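# Seat the held gear on its shaft, meshed

## Task

The left gripper starts out holding a gear a little above the top of a shaft. Lower the gear onto that shaft until it sits fully down and level (its axis lined up with the shaft), with its teeth engaged in the neighbouring gear. Forcing or wedging it in too hard counts as failure.

## Robot and tools

Robot: two arms, left_arm and right_arm, each with a parallel two-finger gripper. The gear is already in the left gripper; the right arm can normally be left alone. Base of left_arm is at (+0.005, +0.311, 0) m and right_arm at (-0.029, -0.297, 0) m, each turned slightly about z (quat_wxyz with z about 0.02). A two-camera stand is fixed behind the arms.

Frame: the scene frame has its origin at table-top height, halfway between the arms' nominal bases. +z is up, +x points out over the table, and left_arm is on the +y side (this is not the image's left). Positions, quaternions and targets in results use this frame. On a gripper, the fingers point along its own +z and close along its own y. end_effector_position is the spot between the finger pads, roughly 1 cm short of the tips. Printed positions can be a few cm off, more at long reach.

execute_actions(actions, cameras): actions is a list of actions; each action is a table of 1 to 15 rows, one row per 1/30 s step, and a short table repeats its last row until 15 steps. Every row is one flat list of 14 numbers, each in [-1, 1], always for both arms: left dx, dy, dz, rx, ry, rz, opening, then right dx, dy, dz, rx, ry, rz, opening. The six pose numbers are an offset, not a pose: measured along scene-frame axes from that arm's Hand target as it stood when the action began (every row counts from that same start, not from the row before), and rotation is about the Hand target's position. Scale: 1.0 equals 0.6 m for dx, dy, dz and 180 degrees for the rotation vector rx, ry, rz. Sending the same offset again moves further. Six zeros re-request the current Hand target. opening is absolute: +1 fully open (0.094 m), -1 closed. A 0 in the opening slot is a real command, so resend an arm's present opening to keep it. An empty actions list returns state plus images.

move(target, speed, blend, opening_speed, grip_force, blocking, cameras): target is one 14-number row laid out exactly as above, or a list of up to 15 such rows; every row is an offset from the same starting Hand targets, not from the previous row. Grippers follow straight lines and all paths finish together (minimum 0.5 s, cut off at 10 s). speed is m/s, 0.002 to 2.9 (default 0.25), one value or one per row; rotation is capped at twice that in rad/s. blend in metres rounds corners between rows (0 means stop at each). opening_speed is the rate of opening change per second on the -1..+1 scale, at least 0.2. grip_force is newtons per finger pad, 10 to 50, one value or one per arm; it persists, and low values close slowly. blocking=false returns after about 0.5 s while motion continues. Moves do not avoid obstacles or the other arm. The result adds a move: line such as done, off_target, moving, held or fault, plus limits (paced = pose clipped, held = steps withheld). done means at rest within 10 mm and 2 degrees; neither done nor off_target tells you about contact.

wait(seconds 0 to 10, cameras) lets time pass holding commands; a running move keeps going. stop(cameras) brakes a running move. zoom_image(camera, region) enlarges a box [x0, y0, x1, y1] in pixels (top-left origin, at most 504 by 504) of one camera's newest image. finished_scene(scene) ends the current scene, given its number; call nothing else in that reply.

Cameras: cam_head_left and cam_head_right (896x504, pinhole, on one bar behind the arms, looking down over the table) and fisheye cam_left_wrist and cam_right_wrist (672x504). Calibration matrices are supplied but may be off by a few mm or degrees.

Result lines: end_effector_position and end_effector_quat_wxyz per arm; Hand target (last commanded pose after clipping, the base for the next offsets); Tool commands; Joint positions (last entry is finger opening in m); joint torques (include the arm's weight, have offsets and noise); grip_measured (opening on the command scale; reads a bit wide when empty and narrower than a gripped part); grip_effort_nm (gripper motor effort, negative closing); Joint velocities, which may say within noise; and for action calls, positions at some steps. MOTOR HOT appears near 75 °C; at 90 °C an over-temperature fault folds that arm away for the rest of the scene.

Behaviour to expect: the gripper often stops short of or below its target and may tilt, owing to friction and weight; check the pose after every motion and correct tilt or send the missing distance. Tiny commands may do nothing or go sideways. Orientation commands are clipped to 40 degrees from the measured orientation per step. A blocked arm keeps pressing until commanded back away from the contact; to release a press, command the target back past the gripper.

Avoid: driving down hard or fast onto the shaft (the gear will jam and the task fails); use slow, small descents and watch torques and position for resistance, aligning the gear axis and tooth phase before lowering. Do not open the left gripper while the gear is moving or unsupported, and do not drop anything or let it fall off the table. Keep the arms, grippers and wrist-camera cables clear of each other and of fixtures; paths passing near an arm's own base can flip its posture. Don't leave an arm stretched out or pushing for long, to limit motor heating.

Each tool is called after ">>>" as name(argument=value, ...) on one line, values as JSON.

## Session

>>> execute_actions(actions=[])

Scene clock: 0.00 s.
left_arm: end_effector_position=(+0.2945, +0.1693, +0.1202) grip_measured=-0.638 grip_effort_nm=n/a end_effector_quat_wxyz=(-0.002, +0.847, +0.531, +0.003) | right_arm: end_effector_position=(+0.3519, -0.2840, +0.4022) grip_measured=+1.000 grip_effort_nm=n/a end_effector_quat_wxyz=(+0.707, -0.012, +0.707, +0.012)
Joint positions: left_arm=[-0.502 1.763 1.505 -1.314 -0.008 1.563 0.017] | right_arm=[0 1.047 1.047 0 0 0 0.094]
Joint velocities: within noise
Joint torques (N m): no reading
Heat: left arm: 36 °C; right arm: 38 °C.
Hand target: left_arm +0.2981, +0.1671, +0.1291; +0.013, +0.847, +0.531, +0.011 | right_arm +0.3497, -0.2841, +0.4129; +0.717, -0.012, +0.697, +0.012
Tool commands: left_gripper/opening=-1.0 right_gripper/opening=+1.0

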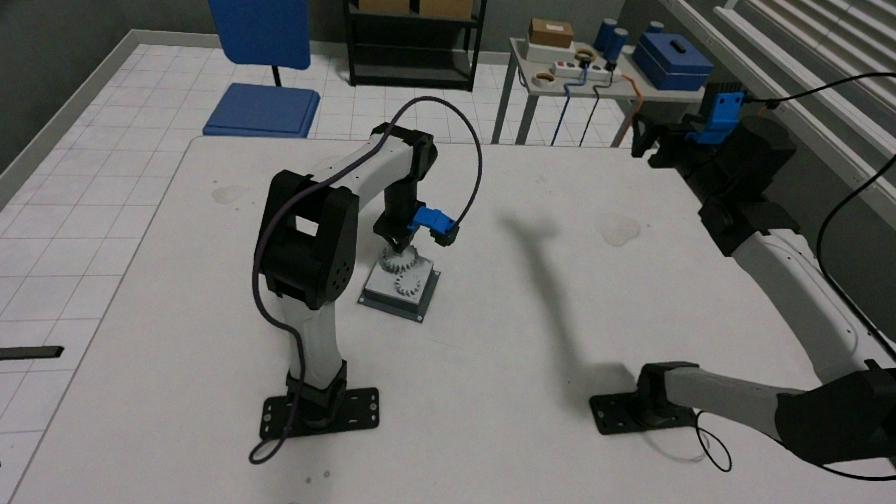

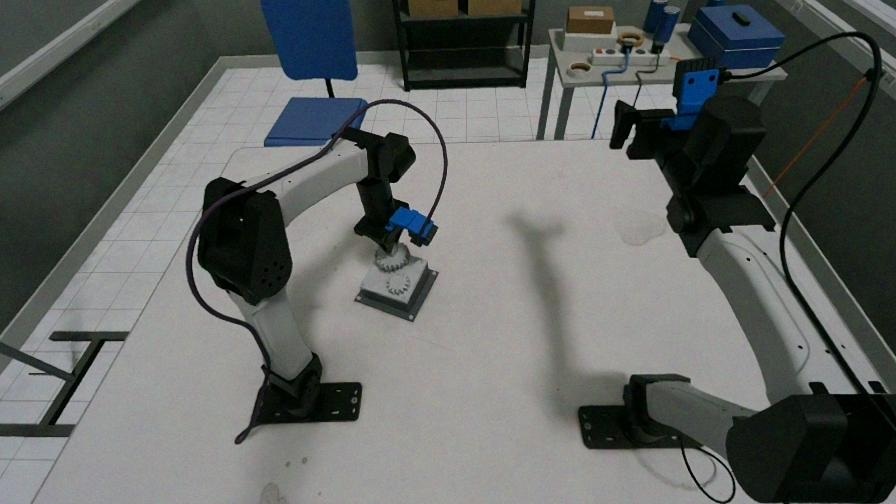

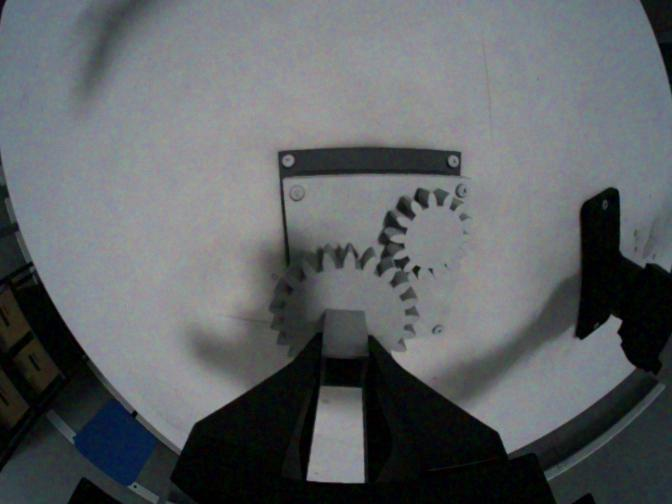

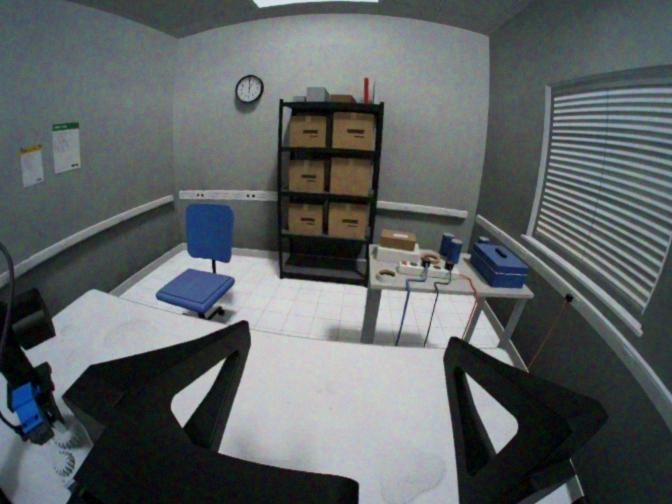

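>>> zoom_image(camera="cam_left_wrist", region=[240, 130, 500, 370])

>>> zoom_image(camera="cam_head_left", region=[340, 190, 480, 330])

>>> zoom_image(camera="cam_head_right", region=[340, 190, 480, 330])

Scaled by 1.938 from the camera's 672x504 image, which has a finer 960x720 frame.

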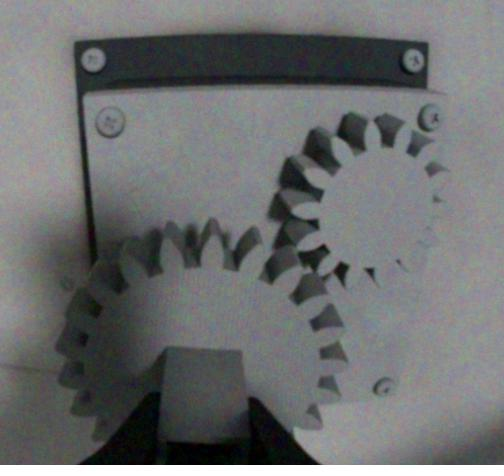

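Scaled by 3.600 from the camera's 896x504 image, which has a finer 1280x720 frame.

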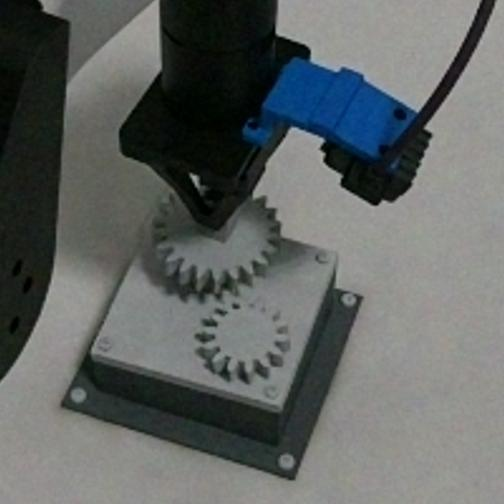

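Scaled by 3.600 from the camera's 896x504 image, which has a finer 1280x720 frame.

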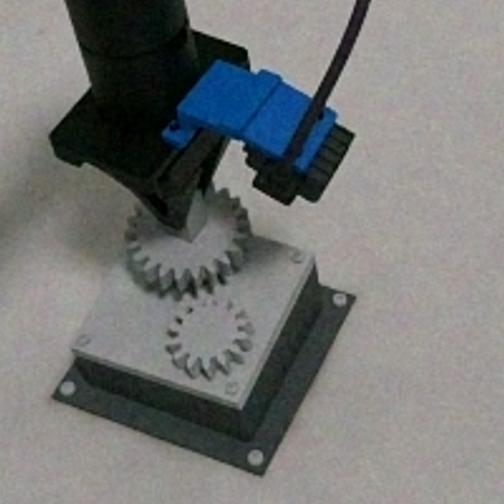

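>>> move(target=[0,0,-0.0133,0,0,0,-1,0,0,0,0,0,0,1], speed=0.02, cameras=["cam_left_wrist","cam_head_left"])

>>> zoom_image(camera="cam_left_wrist", region=[240, 130, 500, 370])

>>> zoom_image(camera="cam_head_left", region=[340, 190, 480, 330])

Scene clock: 2.30 s.
left_arm: end_effector_position=(+0.2947, +0.1693, +0.1182) grip_measured=-0.638 grip_effort_nm=-1.02 end_effector_quat_wxyz=(-0.002, +0.847, +0.531, +0.003) | right_arm: end_effector_position=(+0.3519, -0.2840, +0.4022) grip_measured=+1.000 grip_effort_nm=-0.01 end_effector_quat_wxyz=(+0.707, -0.012, +0.707, +0.012)
Joint positions: left_arm=[-0.502 1.763 1.497 -1.305 -0.008 1.563 0.017] | right_arm=[0 1.047 1.047 0 0 0 0.094]
Joint torques (N m): left_arm=[-0.28 -7.73 5.71 0.67 0.14 -0.11] | right_arm=[0.42 -2.14 8.09 2.19 -0.05 -0.15]
Heat: left arm: 36 °C; right arm: 39 °C.
Hand target: left_arm +0.2982, +0.1671, +0.1212; +0.013, +0.847, +0.531, +0.011 | right_arm +0.3497, -0.2841, +0.4129; +0.717, -0.012, +0.697, +0.012
Off the commanded pose: left_arm 0.005 m, 2 deg | right_arm 0.011 m, 2 deg.
move: off_target (right_arm)
camera_calibration:
cam_left_wrist: T_world_to_cam=[[-0.918171, 0.394304, -0.0385489, 0.214161], [0.350291, 0.853419, 0.385969, -0.248479], [0.185087, 0.340882, -0.921706, 0.104958], [0, 0, 0, 1]] pos_world=[0.26425, 0.0918338, 0.200901]
Images, in order (width x height): cam_head_left 896x504, cam_left_wrist 672x504.

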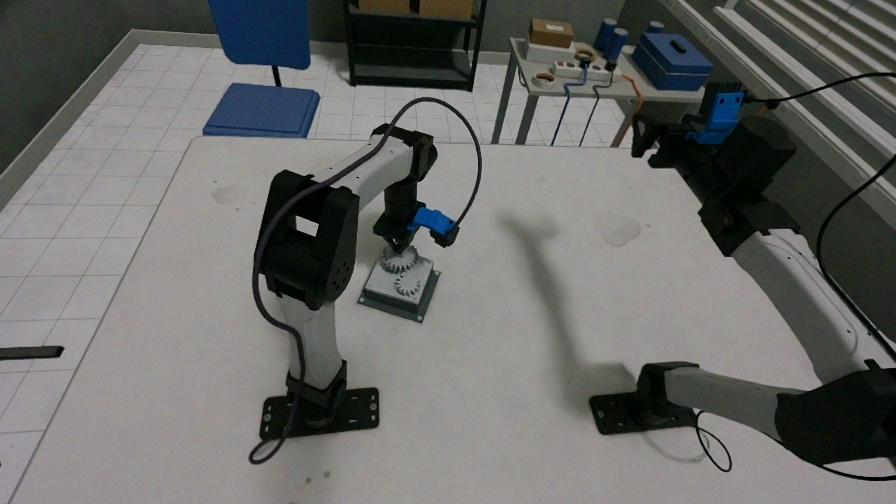

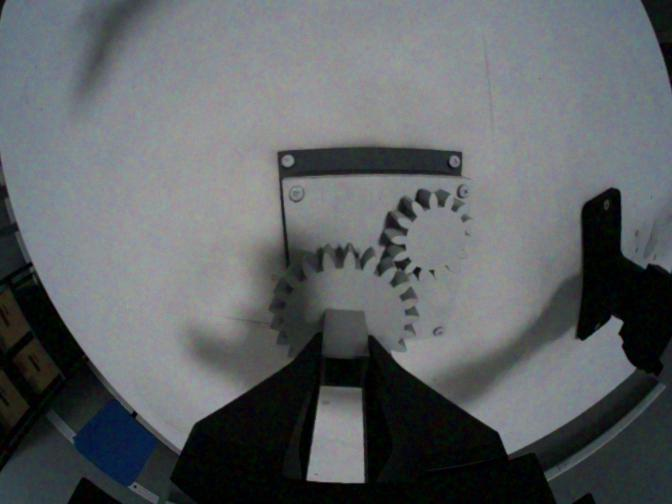

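Scaled by 1.938 from the camera's 672x504 image, which has a finer 960x720 frame.

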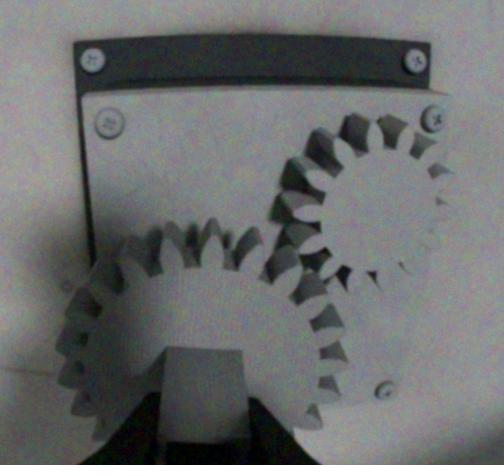

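Scaled by 3.600 from the camera's 896x504 image, which has a finer 1280x720 frame.

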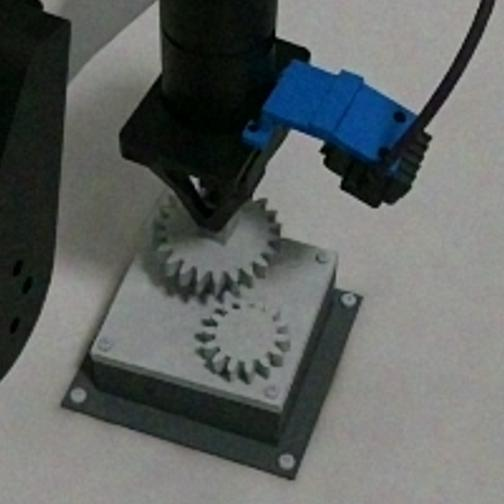

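>>> move(target=[0,0,-0.005,0,0,0,-1,0,0,0,0,0,0,1], speed=0.02)

>>> move(target=[0,0,-0.005,0,0,0,-1,0,0,0,0,0,0,1], speed=0.02, cameras=["cam_left_wrist","cam_head_right"])

>>> zoom_image(camera="cam_left_wrist", region=[240, 130, 500, 370])

>>> zoom_image(camera="cam_head_right", region=[340, 190, 480, 330])

Scene clock: 4.17 s.
left_arm: end_effector_position=(+0.2946, +0.1693, +0.1178) grip_measured=-0.638 grip_effort_nm=-1.02 end_effector_quat_wxyz=(-0.002, +0.847, +0.531, +0.003) | right_arm: end_effector_position=(+0.3519, -0.2840, +0.4022) grip_measured=+1.000 grip_effort_nm=-0.01 end_effector_quat_wxyz=(+0.707, -0.012, +0.707, +0.012)
Joint positions: left_arm=[-0.502 1.763 1.496 -1.304 -0.008 1.563 0.017] | right_arm=[0 1.047 1.047 0 0 0 0.094]
Joint torques (N m): left_arm=[-0.29 -7.65 4.75 0.8 0.14 -0.11] | right_arm=[0.35 -2.14 8.16 2.21 -0.04 -0.13]
Heat: left arm: 36 °C; right arm: 40 °C.
Hand target: left_arm +0.2981, +0.1671, +0.1181; +0.013, +0.847, +0.531, +0.011 | right_arm +0.3497, -0.2841, +0.4129; +0.717, -0.012, +0.697, +0.012
Off the commanded pose: left_arm 0.004 m, 2 deg | right_arm 0.011 m, 2 deg.
move: off_target (right_arm)

Scene clock: 4.87 s.
left_arm: end_effector_position=(+0.2944, +0.1694, +0.1178) grip_measured=-0.638 grip_effort_nm=-1.03 end_effector_quat_wxyz=(+0.001, +0.847, +0.531, +0.005) | right_arm: end_effector_position=(+0.3519, -0.2840, +0.4022) grip_measured=+1.000 grip_effort_nm=-0.01 end_effector_quat_wxyz=(+0.707, -0.012, +0.707, +0.012)
Joint positions: left_arm=[-0.502 1.755 1.487 -1.295 -0.008 1.563 0.017] | right_arm=[0 1.047 1.047 0 0 0 0.094]
Joint torques (N m): left_arm=[-0.28 -6.91 4.59 0.86 0.14 -0.11] | right_arm=[0.42 -2.15 8.14 2.23 -0.07 -0.11]
Heat: left arm: 36 °C; right arm: 40 °C.
Hand target: left_arm +0.2982, +0.1671, +0.1152; +0.013, +0.847, +0.531, +0.011 | right_arm +0.3497, -0.2841, +0.4129; +0.717, -0.012, +0.697, +0.012
Off the commanded pose: left_arm 0.005 m, 2 deg | right_arm 0.011 m, 2 deg.
move: off_target (right_arm)
camera_calibration:
cam_left_wrist: T_world_to_cam=[[-0.917913, 0.394172, -0.0454326, 0.214654], [0.34792, 0.854631, 0.385432, -0.247805], [0.190755, 0.337987, -0.921617, 0.103348], [0, 0, 0, 1]] pos_world=[0.263536, 0.0922408, 0.200512]
Images, in order (width x height): cam_head_right 896x504, cam_left_wrist 672x504.

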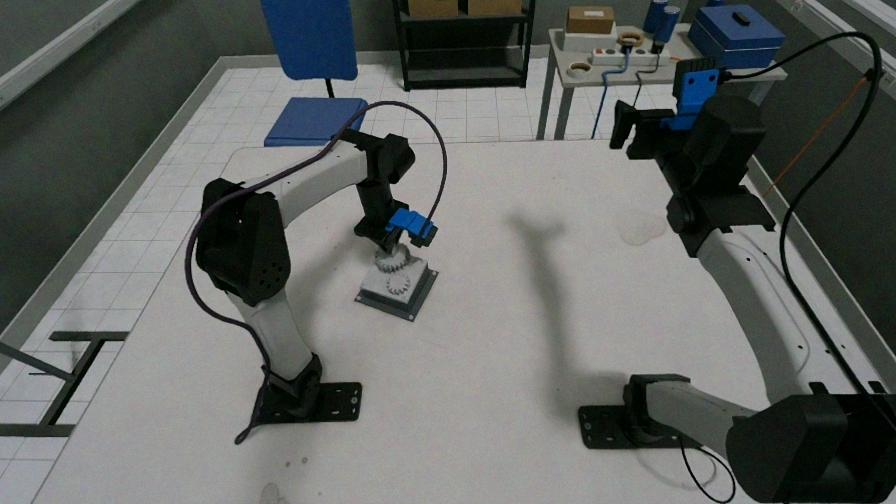

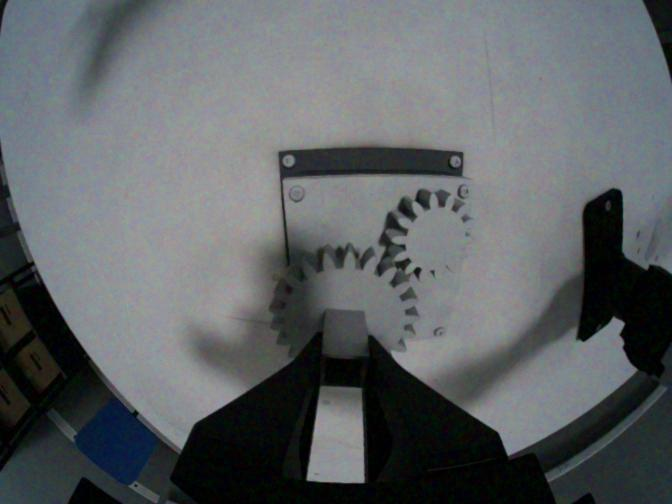

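Scaled by 1.938 from the camera's 672x504 image, which has a finer 960x720 frame.

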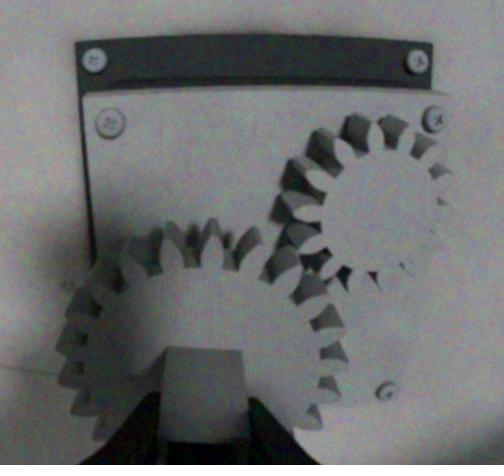

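Scaled by 3.600 from the camera's 896x504 image, which has a finer 1280x720 frame.

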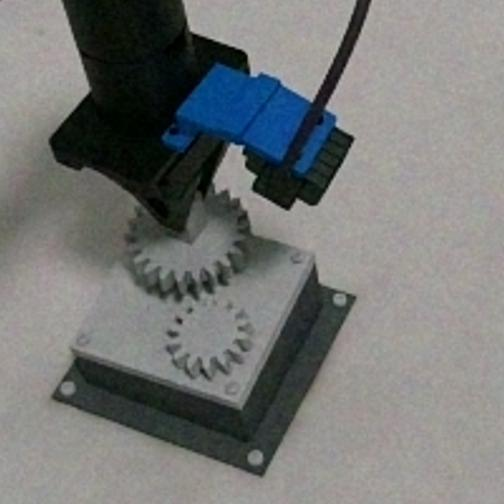

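>>> move(target=[[0,0,0.05,0,0,0,-1,0,0,0,0,0,0,1],[0.047,0.11,0.05,0,0,0,-1,0,0,0,0,0,0,1]], speed=0.15, blend=0.01, cameras=["cam_left_wrist","cam_head_right","cam_head_left"])

>>> zoom_image(camera="cam_left_wrist", region=[220, 110, 500, 370])

>>> zoom_image(camera="cam_head_left", region=[340, 190, 480, 330])

Scene clock: 11.40 s.
left_arm: end_effector_position=(+0.3223, +0.2354, +0.1374) grip_measured=-0.638 grip_effort_nm=-1.03 end_effector_quat_wxyz=(+0.004, +0.844, +0.537, +0.009) | right_arm: end_effector_position=(+0.3519, -0.2840, +0.4022) grip_measured=+1.000 grip_effort_nm=-0.01 end_effector_quat_wxyz=(+0.707, -0.012, +0.707, +0.012)
Joint positions: left_arm=[-0.281 1.762 1.572 -1.364 -0.007 1.77 0.017] | right_arm=[0 1.047 1.047 0 0 0 0.094]
Joint torques (N m): left_arm=[-0.18 -6.12 9.65 0.25 0.2 0.05] | right_arm=[0.25 -2.39 8.16 2.21 -0.04 -0.12]
Heat: left arm: 35 °C; right arm: 42 °C.
Hand target: left_arm +0.3263, +0.2331, +0.1453; +0.013, +0.847, +0.531, +0.011 | right_arm +0.3497, -0.2841, +0.4129; +0.717, -0.012, +0.697, +0.012
Off the commanded pose: left_arm 0.009 m, 1 deg | right_arm 0.011 m, 2 deg.
move: off_target (right_arm)
camera_calibration:
cam_left_wrist: T_world_to_cam=[[-0.923061, 0.380782, -0.0544414, 0.2212], [0.331886, 0.859963, 0.387704, -0.317872], [0.194448, 0.339806, -0.920175, 0.0920818], [0, 0, 0, 1]] pos_world=[0.291773, 0.15784, 0.220014]
Images, in order (width x height): cam_head_left 896x504, cam_head_right 896x504, cam_left_wrist 672x504.

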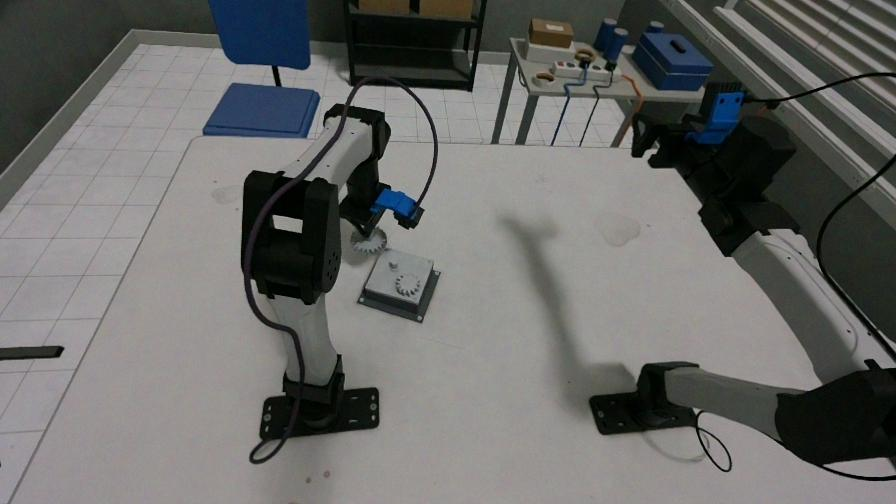

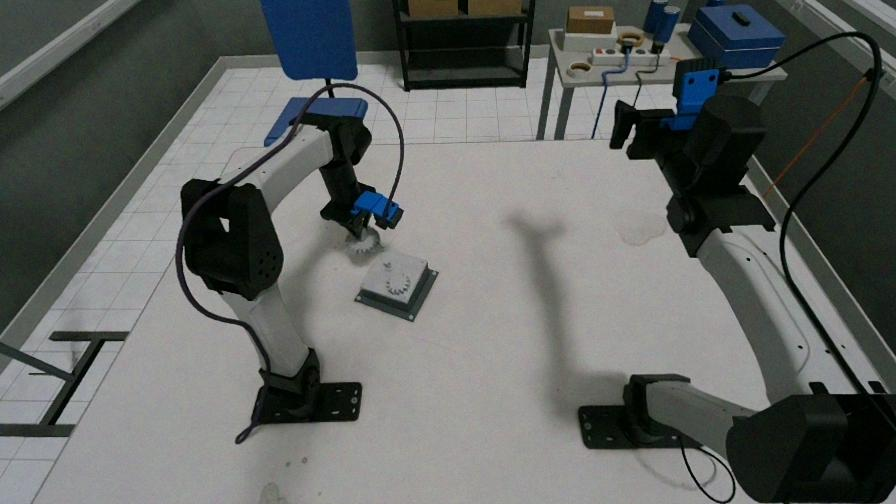

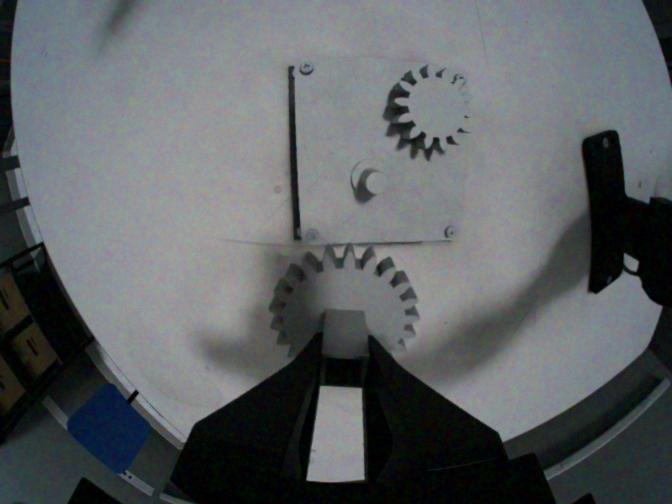

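Scaled by 1.800 from the camera's 672x504 image, which has a finer 960x720 frame.

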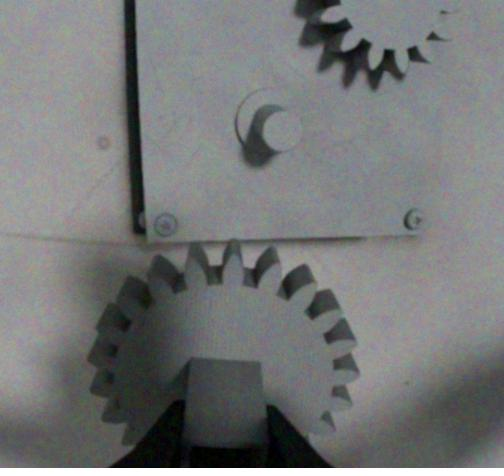

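Scaled by 3.600 from the camera's 896x504 image, which has a finer 1280x720 frame.

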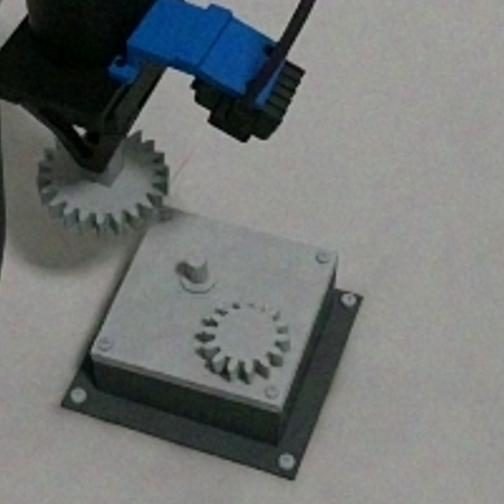

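>>> move(target=[-0.0622,-0.0897,-0.012,0,0,0,-1,0,0,0,0,0,0,1], speed=0.1, cameras=["cam_left_wrist","cam_head_right","cam_head_left"])

>>> zoom_image(camera="cam_head_left", region=[340, 190, 480, 330])

>>> zoom_image(camera="cam_left_wrist", region=[240, 130, 500, 370])

Scene clock: 19.80 s.
left_arm: end_effector_position=(+0.2864, +0.1820, +0.1287) grip_measured=-0.638 grip_effort_nm=-1.02 end_effector_quat_wxyz=(-0.009, +0.850, +0.527, -0.002) | right_arm: end_effector_position=(+0.3519, -0.2840, +0.4022) grip_measured=+1.000 grip_effort_nm=-0.01 end_effector_quat_wxyz=(+0.707, -0.012, +0.707, +0.012)
Joint positions: left_arm=[-0.477 1.729 1.499 -1.357 -0.007 1.599 0.017] | right_arm=[0 1.047 1.047 0 0 0 0.094]
Joint torques (N m): left_arm=[-0.57 -8.98 6.22 0.54 0.15 -0.23] | right_arm=[0.38 -2.13 8.02 2.21 -0.08 -0.14]
Heat: left arm: 36 °C; right arm: 44 °C.
Hand target: left_arm +0.2890, +0.1793, +0.1380; +0.013, +0.847, +0.531, +0.011 | right_arm +0.3497, -0.2841, +0.4129; +0.717, -0.012, +0.697, +0.012
Off the commanded pose: left_arm 0.010 m, 3 deg | right_arm 0.011 m, 2 deg.
move: off_target (left_arm, right_arm)
camera_calibration:
cam_left_wrist: T_world_to_cam=[[-0.914649, 0.403673, -0.0215551, 0.197052], [0.364893, 0.847379, 0.385749, -0.263636], [0.173982, 0.344959, -0.922352, 0.114311], [0, 0, 0, 1]] pos_world=[0.256544, 0.104422, 0.21138]
Images, in order (width x height): cam_head_left 896x504, cam_head_right 896x504, cam_left_wrist 672x504.

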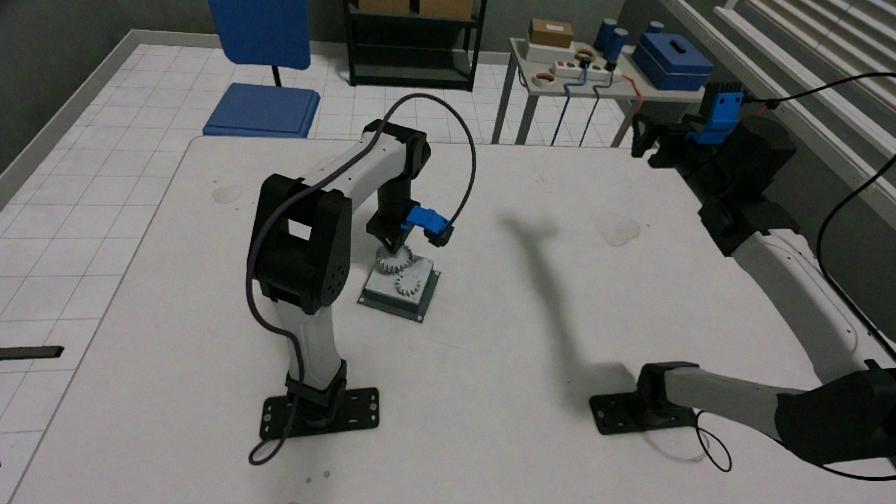

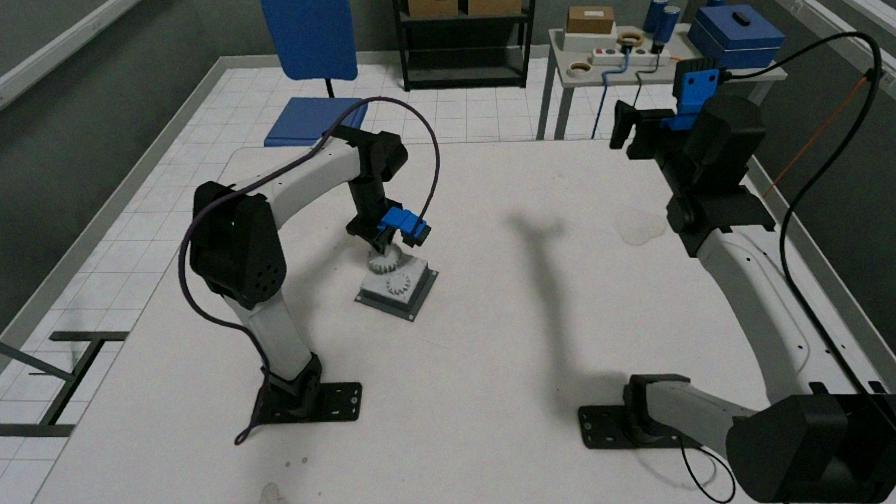

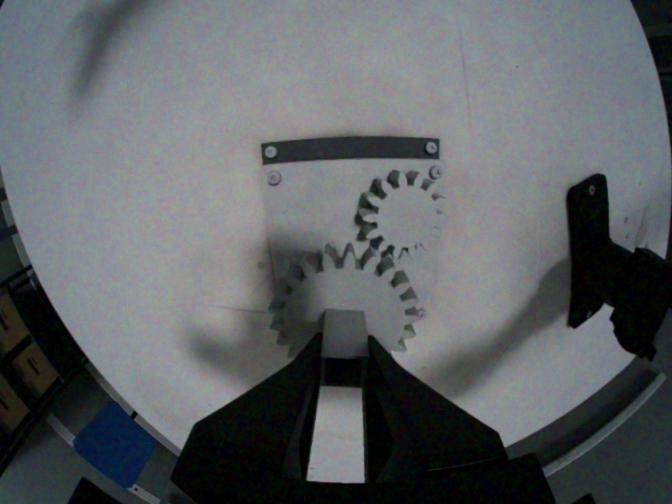

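Scaled by 3.600 from the camera's 896x504 image, which has a finer 1280x720 frame.

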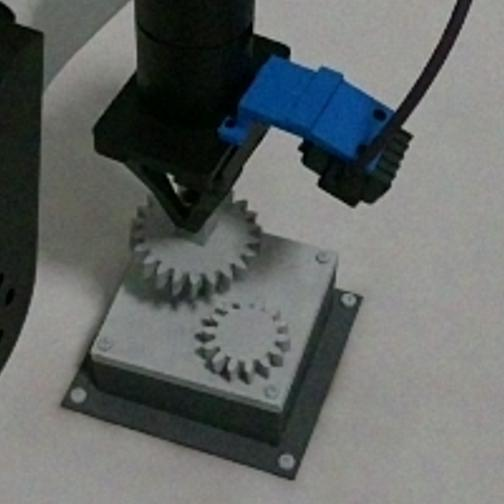

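Scaled by 1.938 from the camera's 672x504 image, which has a finer 960x720 frame.

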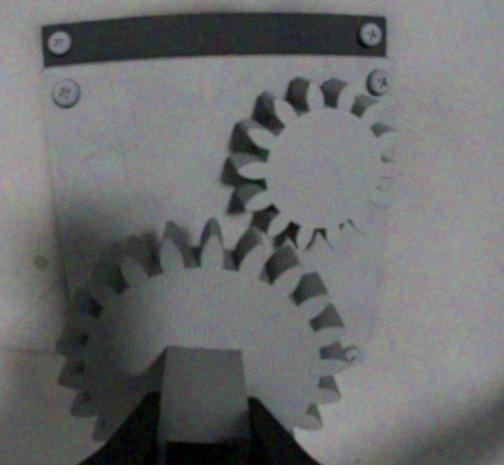

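>>> move(target=[-0.002,0,-0.02,0,0,0,-1,0,0,0,0,0,0,1], speed=0.03)

>>> move(target=[0,0,-0.007,0,0,0,-1,0,0,0,0,0,0,1], speed=0.03, cameras=["cam_left_wrist","cam_head_right","cam_head_left"])

>>> zoom_image(camera="cam_head_left", region=[340, 190, 480, 330])

>>> zoom_image(camera="cam_left_wrist", region=[240, 130, 500, 370])

Scene clock: 21.97 s.
left_arm: end_effector_position=(+0.2840, +0.1832, +0.1186) grip_measured=-0.638 grip_effort_nm=-1.02 end_effector_quat_wxyz=(-0.009, +0.850, +0.527, -0.002) | right_arm: end_effector_position=(+0.3519, -0.2840, +0.4022) grip_measured=+1.000 grip_effort_nm=-0.01 end_effector_quat_wxyz=(+0.707, -0.012, +0.707, +0.012)
Joint positions: left_arm=[-0.477 1.72 1.448 -1.317 -0.007 1.597 0.017] | right_arm=[0 1.047 1.047 0 0 0 0.094]
Joint torques (N m): left_arm=[-0.73 -8.55 6 0.65 0.14 -0.24] | right_arm=[0.64 -2.33 8.14 2.24 -0.06 -0.17]
Heat: left arm: 37 °C; right arm: 44 °C.
Hand target: left_arm +0.2878, +0.1793, +0.1260; +0.013, +0.847, +0.531, +0.011 | right_arm +0.3497, -0.2841, +0.4129; +0.717, -0.012, +0.697, +0.012
Off the commanded pose: left_arm 0.009 m, 3 deg | right_arm 0.011 m, 2 deg.
move: off_target (left_arm, right_arm)

Scene clock: 22.67 s.
left_arm: end_effector_position=(+0.2838, +0.1832, +0.1184) grip_measured=-0.638 grip_effort_nm=-1.02 end_effector_quat_wxyz=(-0.006, +0.849, +0.528, +0.000) | right_arm: end_effector_position=(+0.3519, -0.2840, +0.4022) grip_measured=+1.000 grip_effort_nm=-0.01 end_effector_quat_wxyz=(+0.707, -0.012, +0.707, +0.012)
Joint positions: left_arm=[-0.477 1.712 1.438 -1.307 -0.007 1.596 0.017] | right_arm=[0 1.047 1.047 0 0 0 0.094]
Joint torques (N m): left_arm=[-0.75 -7.66 5.48 0.74 0.14 -0.23] | right_arm=[0.64 -2.21 8.28 2.22 -0.07 -0.14]
Heat: left arm: 37 °C; right arm: 44 °C.
Hand target: left_arm +0.2879, +0.1793, +0.1218; +0.013, +0.847, +0.531, +0.011 | right_arm +0.3497, -0.2841, +0.4129; +0.717, -0.012, +0.697, +0.012
Off the commanded pose: left_arm 0.007 m, 3 deg | right_arm 0.011 m, 2 deg.
move: off_target (left_arm, right_arm)
camera_calibration:
cam_left_wrist: T_world_to_cam=[[-0.915419, 0.401499, -0.0284183, 0.195323], [0.360549, 0.849341, 0.385518, -0.25886], [0.178922, 0.342664, -0.922262, 0.103922], [0, 0, 0, 1]] pos_world=[0.25354, 0.105828, 0.20119]
Images, in order (width x height): cam_head_left 896x504, cam_head_right 896x504, cam_left_wrist 672x504.

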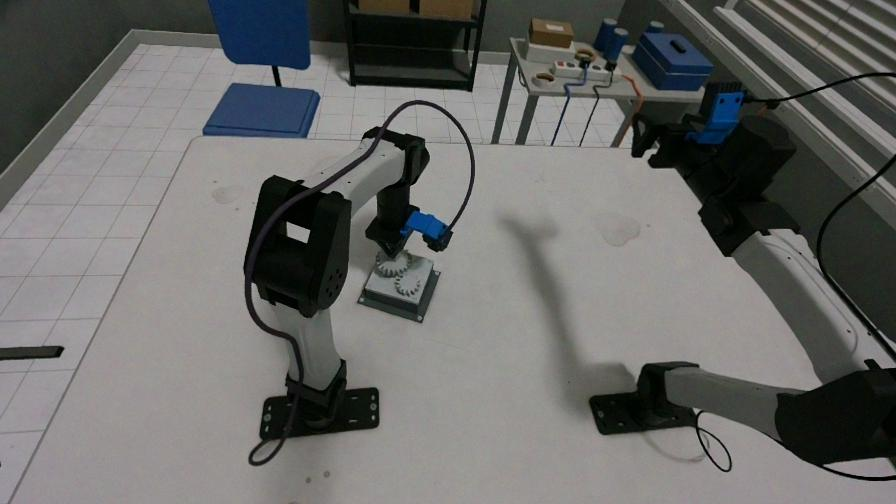

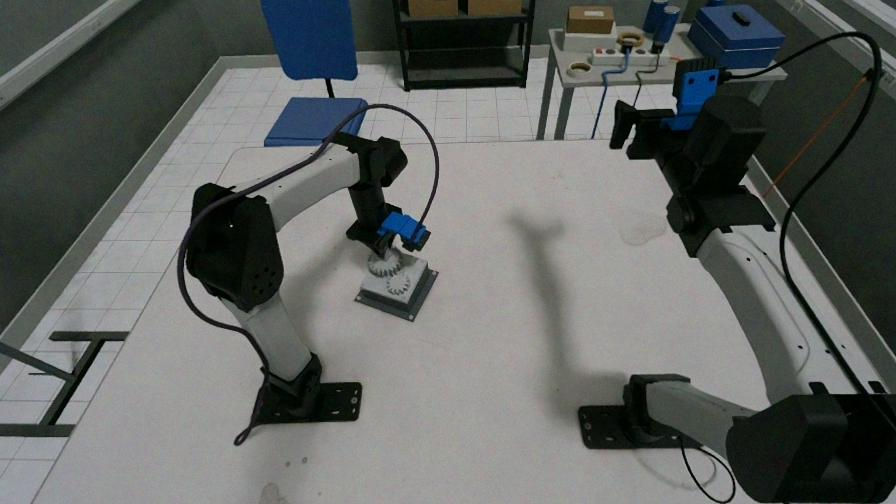

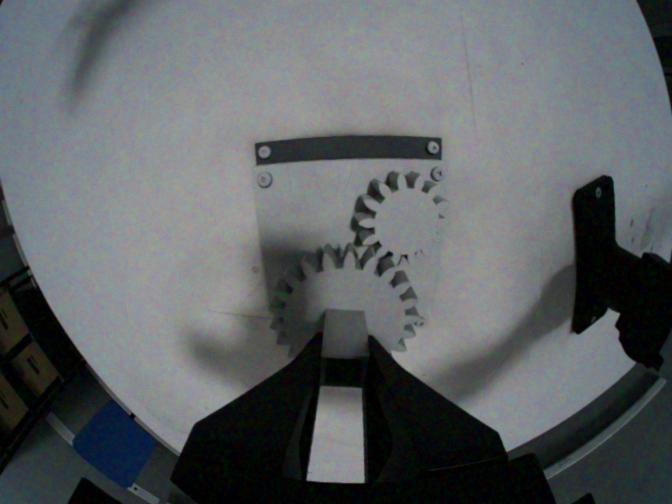

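Scaled by 3.600 from the camera's 896x504 image, which has a finer 1280x720 frame.

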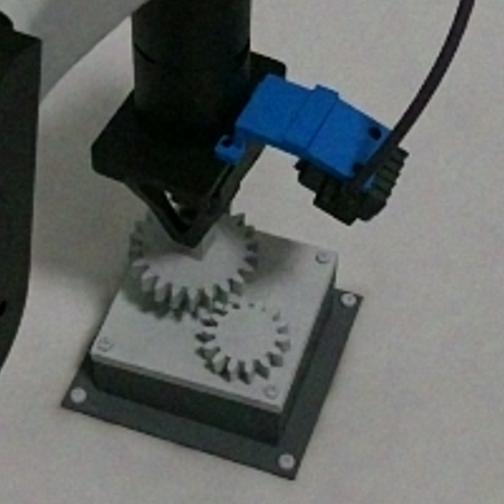

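Scaled by 1.938 from the camera's 672x504 image, which has a finer 960x720 frame.

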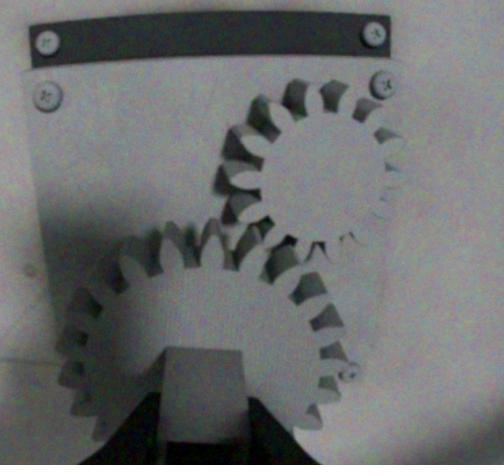

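>>> move(target=[0.005,0,-0.002,0,0,0,-1,0,0,0,0,0,0,1], speed=0.015)

>>> move(target=[0.003,0,0,0,0,0,-1,0,0,0,0,0,0,1], speed=0.015)

Scene clock: 26.03 s.
left_arm: end_effector_position=(+0.2838, +0.1832, +0.1184) grip_measured=-0.638 grip_effort_nm=-1.02 end_effector_quat_wxyz=(-0.006, +0.849, +0.528, +0.000) | right_arm: end_effector_position=(+0.3519, -0.2840, +0.4022) grip_measured=+1.000 grip_effort_nm=-0.01 end_effector_quat_wxyz=(+0.707, -0.012, +0.707, +0.012)
Joint positions: left_arm=[-0.477 1.712 1.438 -1.307 -0.007 1.596 0.017] | right_arm=[0 1.047 1.047 0 0 0 0.094]
Joint torques (N m): left_arm=[-0.34 -6.8 6.13 0.78 0.15 -0.19] | right_arm=[0.34 -2.17 8.17 2.22 -0.03 -0.11]
Heat: left arm: 37 °C; right arm: 45 °C.
Hand target: left_arm +0.2908, +0.1793, +0.1206; +0.013, +0.847, +0.531, +0.011 | right_arm +0.3497, -0.2841, +0.4129; +0.717, -0.012, +0.697, +0.012
Off the commanded pose: left_arm 0.008 m, 3 deg | right_arm 0.011 m, 2 deg.
move: off_target (left_arm, right_arm)

Scene clock: 26.73 s.
left_arm: end_effector_position=(+0.2838, +0.1832, +0.1184) grip_measured=-0.638 grip_effort_nm=-1.03 end_effector_quat_wxyz=(-0.006, +0.849, +0.528, +0.000) | right_arm: end_effector_position=(+0.3519, -0.2840, +0.4022) grip_measured=+1.000 grip_effort_nm=-0.01 end_effector_quat_wxyz=(+0.707, -0.012, +0.707, +0.012)
Joint positions: left_arm=[-0.477 1.712 1.438 -1.307 -0.007 1.596 0.017] | right_arm=[0 1.047 1.047 0 0 0 0.094]
Joint torques (N m): left_arm=[-0.09 -6.28 6.79 0.76 0.14 -0.17] | right_arm=[0.46 -2.14 8.1 2.2 0 -0.19]
Heat: left arm: 37 °C; right arm: 45 °C.
Hand target: left_arm +0.2926, +0.1793, +0.1206; +0.013, +0.847, +0.531, +0.011 | right_arm +0.3497, -0.2841, +0.4129; +0.717, -0.012, +0.697, +0.012
Off the commanded pose: left_arm 0.010 m, 3 deg | right_arm 0.011 m, 2 deg.
move: off_target (left_arm, right_arm)

>>> move(target=[[0,0,0.015,0,0,0,-1,0,0,0,0,0,0,1],[-0.001,0,0.008,0,0,0,-1,0,0,0,0,0,0,1]], speed=0.05)

>>> move(target=[0,0,-0.015,0,0,0,-1,0,0,0,0,0,0,1], speed=0.03)

Scene clock: 28.30 s.
left_arm: end_effector_position=(+0.2847, +0.1828, +0.1195) grip_measured=-0.638 grip_effort_nm=-1.03 end_effector_quat_wxyz=(-0.004, +0.849, +0.528, +0.001) | right_arm: end_effector_position=(+0.3519, -0.2840, +0.4022) grip_measured=+1.000 grip_effort_nm=-0.01 end_effector_quat_wxyz=(+0.707, -0.012, +0.707, +0.012)
Joint positions: left_arm=[-0.477 1.712 1.442 -1.307 -0.007 1.596 0.017] | right_arm=[0 1.047 1.047 0 0 0 0.094]
Joint torques (N m): left_arm=[-0.17 -6.52 7.87 0.56 0.14 -0.18] | right_arm=[0.5 -2.14 8.13 2.2 -0.08 -0.19]
Heat: left arm: 38 °C; right arm: 45 °C.
Hand target: left_arm +0.2920, +0.1793, +0.1253; +0.013, +0.847, +0.531, +0.011 | right_arm +0.3497, -0.2841, +0.4129; +0.717, -0.012, +0.697, +0.012
Off the commanded pose: left_arm 0.010 m, 2 deg | right_arm 0.011 m, 2 deg.
move: off_target (right_arm)

Scene clock: 29.00 s.
left_arm: end_effector_position=(+0.2877, +0.1814, +0.1179) grip_measured=-0.638 grip_effort_nm=-1.02 end_effector_quat_wxyz=(+0.001, +0.849, +0.528, +0.005) | right_arm: end_effector_position=(+0.3519, -0.2840, +0.4022) grip_measured=+1.000 grip_effort_nm=-0.01 end_effector_quat_wxyz=(+0.707, -0.012, +0.707, +0.012)
Joint positions: left_arm=[-0.477 1.712 1.436 -1.288 -0.007 1.596 0.017] | right_arm=[0 1.047 1.047 0 0 0 0.094]
Joint torques (N m): left_arm=[-0.18 -6.39 5.24 0.78 0.14 -0.18] | right_arm=[0.34 -1.98 8.2 2.22 -0.09 -0.12]
Heat: left arm: 38 °C; right arm: 45 °C.
Hand target: left_arm +0.2920, +0.1793, +0.1164; +0.013, +0.847, +0.531, +0.011 | right_arm +0.3497, -0.2841, +0.4129; +0.717, -0.012, +0.697, +0.012
Off the commanded pose: left_arm 0.005 m, 2 deg | right_arm 0.011 m, 2 deg.
move: off_target (right_arm)

>>> move(target=[[-0.002,0.001,0.013,0,0,0,-1,0,0,0,0,0,0,1],[-0.002,0.0045,0.013,0,0,0,-1,0,0,0,0,0,0,1],[-0.002,0.0045,0.0,0,0,0,-1,0,0,0,0,0,0,1]], speed=0.04)

>>> move(target=[0,0,-0.003,0,0,0,-1,0,0,0,0,0,0,1], speed=0.03, cameras=["cam_left_wrist","cam_head_right","cam_head_left"])

>>> zoom_image(camera="cam_head_right", region=[340, 200, 450, 310])

>>> zoom_image(camera="cam_left_wrist", region=[240, 130, 500, 370])

Scene clock: 32.60 s.
left_arm: end_effector_position=(+0.2875, +0.1815, +0.1178) grip_measured=-0.638 grip_effort_nm=-1.03 end_effector_quat_wxyz=(+0.002, +0.849, +0.528, +0.006) | right_arm: end_effector_position=(+0.3519, -0.2840, +0.4022) grip_measured=+1.000 grip_effort_nm=-0.01 end_effector_quat_wxyz=(+0.707, -0.012, +0.707, +0.012)
Joint positions: left_arm=[-0.477 1.709 1.432 -1.284 -0.007 1.596 0.017] | right_arm=[0 1.047 1.047 0 0 0 0.094]
Joint torques (N m): left_arm=[0.43 -6.82 4.75 0.75 0.14 -0.12] | right_arm=[0.24 -2.17 8.18 2.23 -0.1 -0.21]
Heat: left arm: 38 °C; right arm: 46 °C.
Hand target: left_arm +0.2908, +0.1820, +0.1164; +0.013, +0.847, +0.531, +0.011 | right_arm +0.3497, -0.2841, +0.4129; +0.717, -0.012, +0.697, +0.012
Off the commanded pose: left_arm 0.004 m, 1 deg | right_arm 0.011 m, 2 deg.
move: off_target (right_arm)

Scene clock: 33.30 s.
left_arm: end_effector_position=(+0.2873, +0.1816, +0.1177) grip_measured=-0.638 grip_effort_nm=-1.03 end_effector_quat_wxyz=(+0.004, +0.849, +0.528, +0.007) | right_arm: end_effector_position=(+0.3519, -0.2840, +0.4022) grip_measured=+1.000 grip_effort_nm=-0.01 end_effector_quat_wxyz=(+0.707, -0.012, +0.707, +0.012)
Joint positions: left_arm=[-0.477 1.705 1.427 -1.28 -0.007 1.596 0.017] | right_arm=[0 1.047 1.047 0 0 0 0.094]
Joint torques (N m): left_arm=[0.43 -6.43 4.51 0.8 0.14 -0.12] | right_arm=[0.38 -2.07 8.23 2.23 -0.09 -0.14]
Heat: left arm: 38 °C; right arm: 46 °C.
Hand target: left_arm +0.2908, +0.1820, +0.1146; +0.013, +0.847, +0.531, +0.011 | right_arm +0.3497, -0.2841, +0.4129; +0.717, -0.012, +0.697, +0.012
Off the commanded pose: left_arm 0.005 m, 1 deg | right_arm 0.011 m, 2 deg.
move: off_target (right_arm)
camera_calibration:
cam_left_wrist: T_world_to_cam=[[-0.914589, 0.401015, -0.0520969, 0.20194], [0.352187, 0.853207, 0.38471, -0.256634], [0.198724, 0.333504, -0.921566, 0.0990415], [0, 0, 0, 1]] pos_world=[0.255393, 0.10495, 0.200523]
Images, in order (width x height): cam_head_left 896x504, cam_head_right 896x504, cam_left_wrist 672x504.

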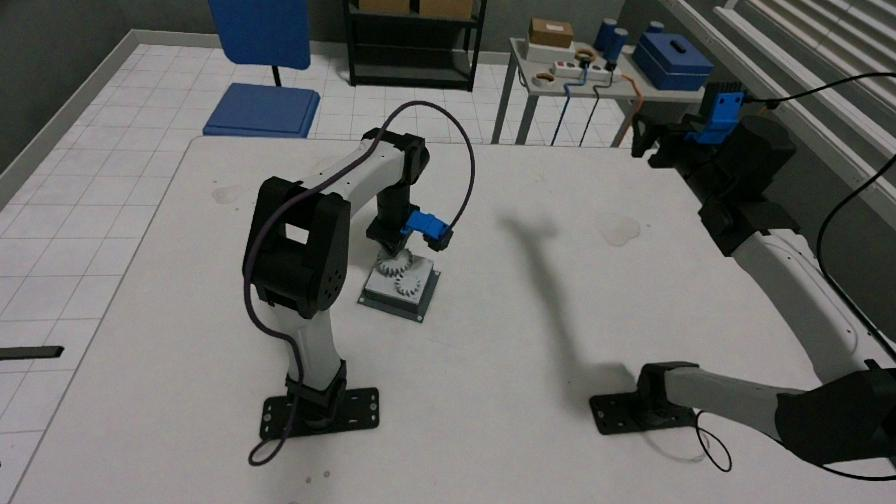

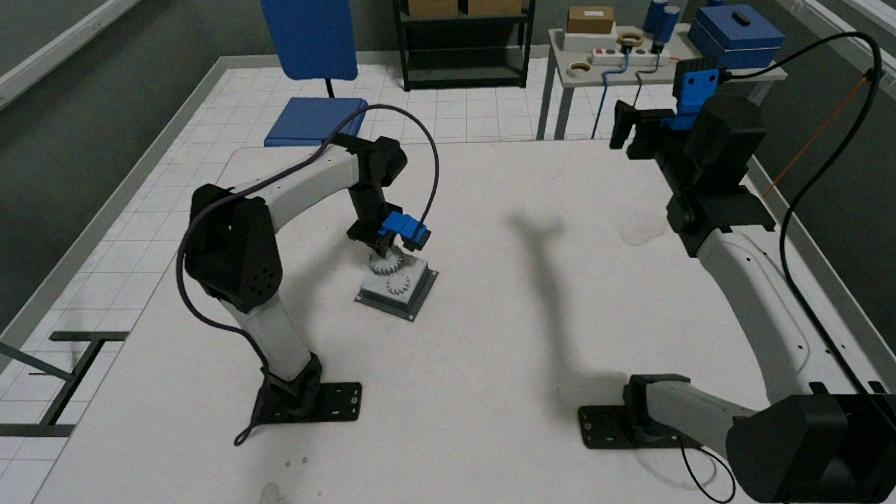

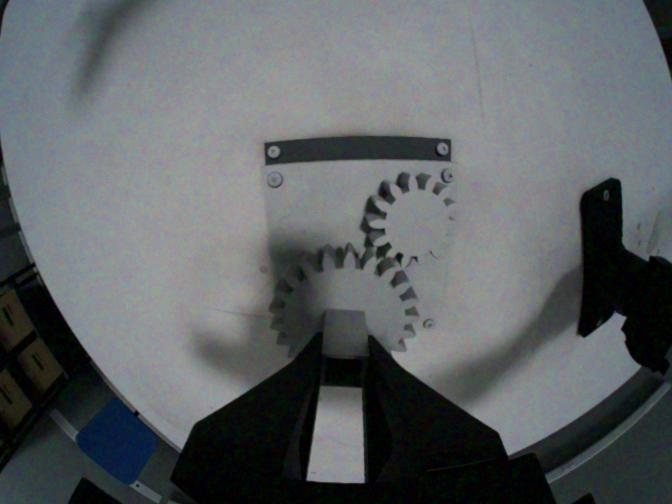

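Scaled by 4.582 from the camera's 896x504 image, which has a finer 1280x720 frame.

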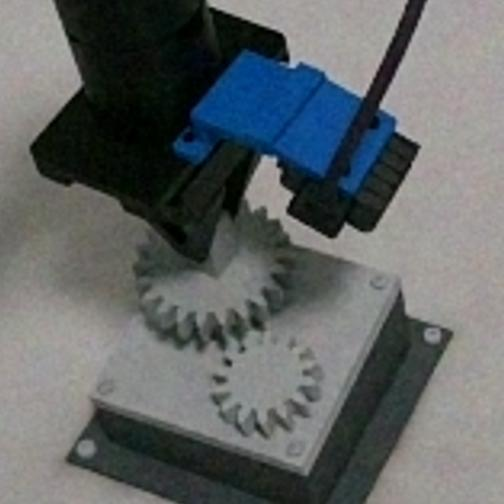

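Scaled by 1.938 from the camera's 672x504 image, which has a finer 960x720 frame.

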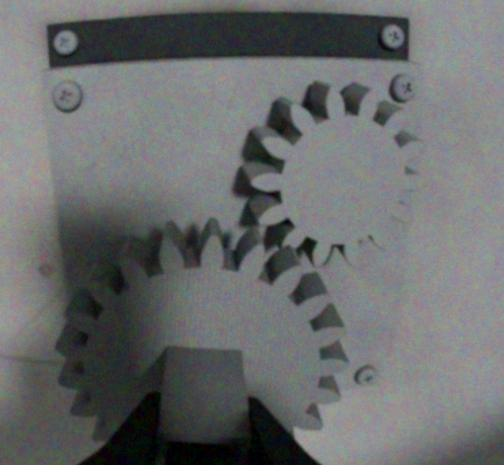

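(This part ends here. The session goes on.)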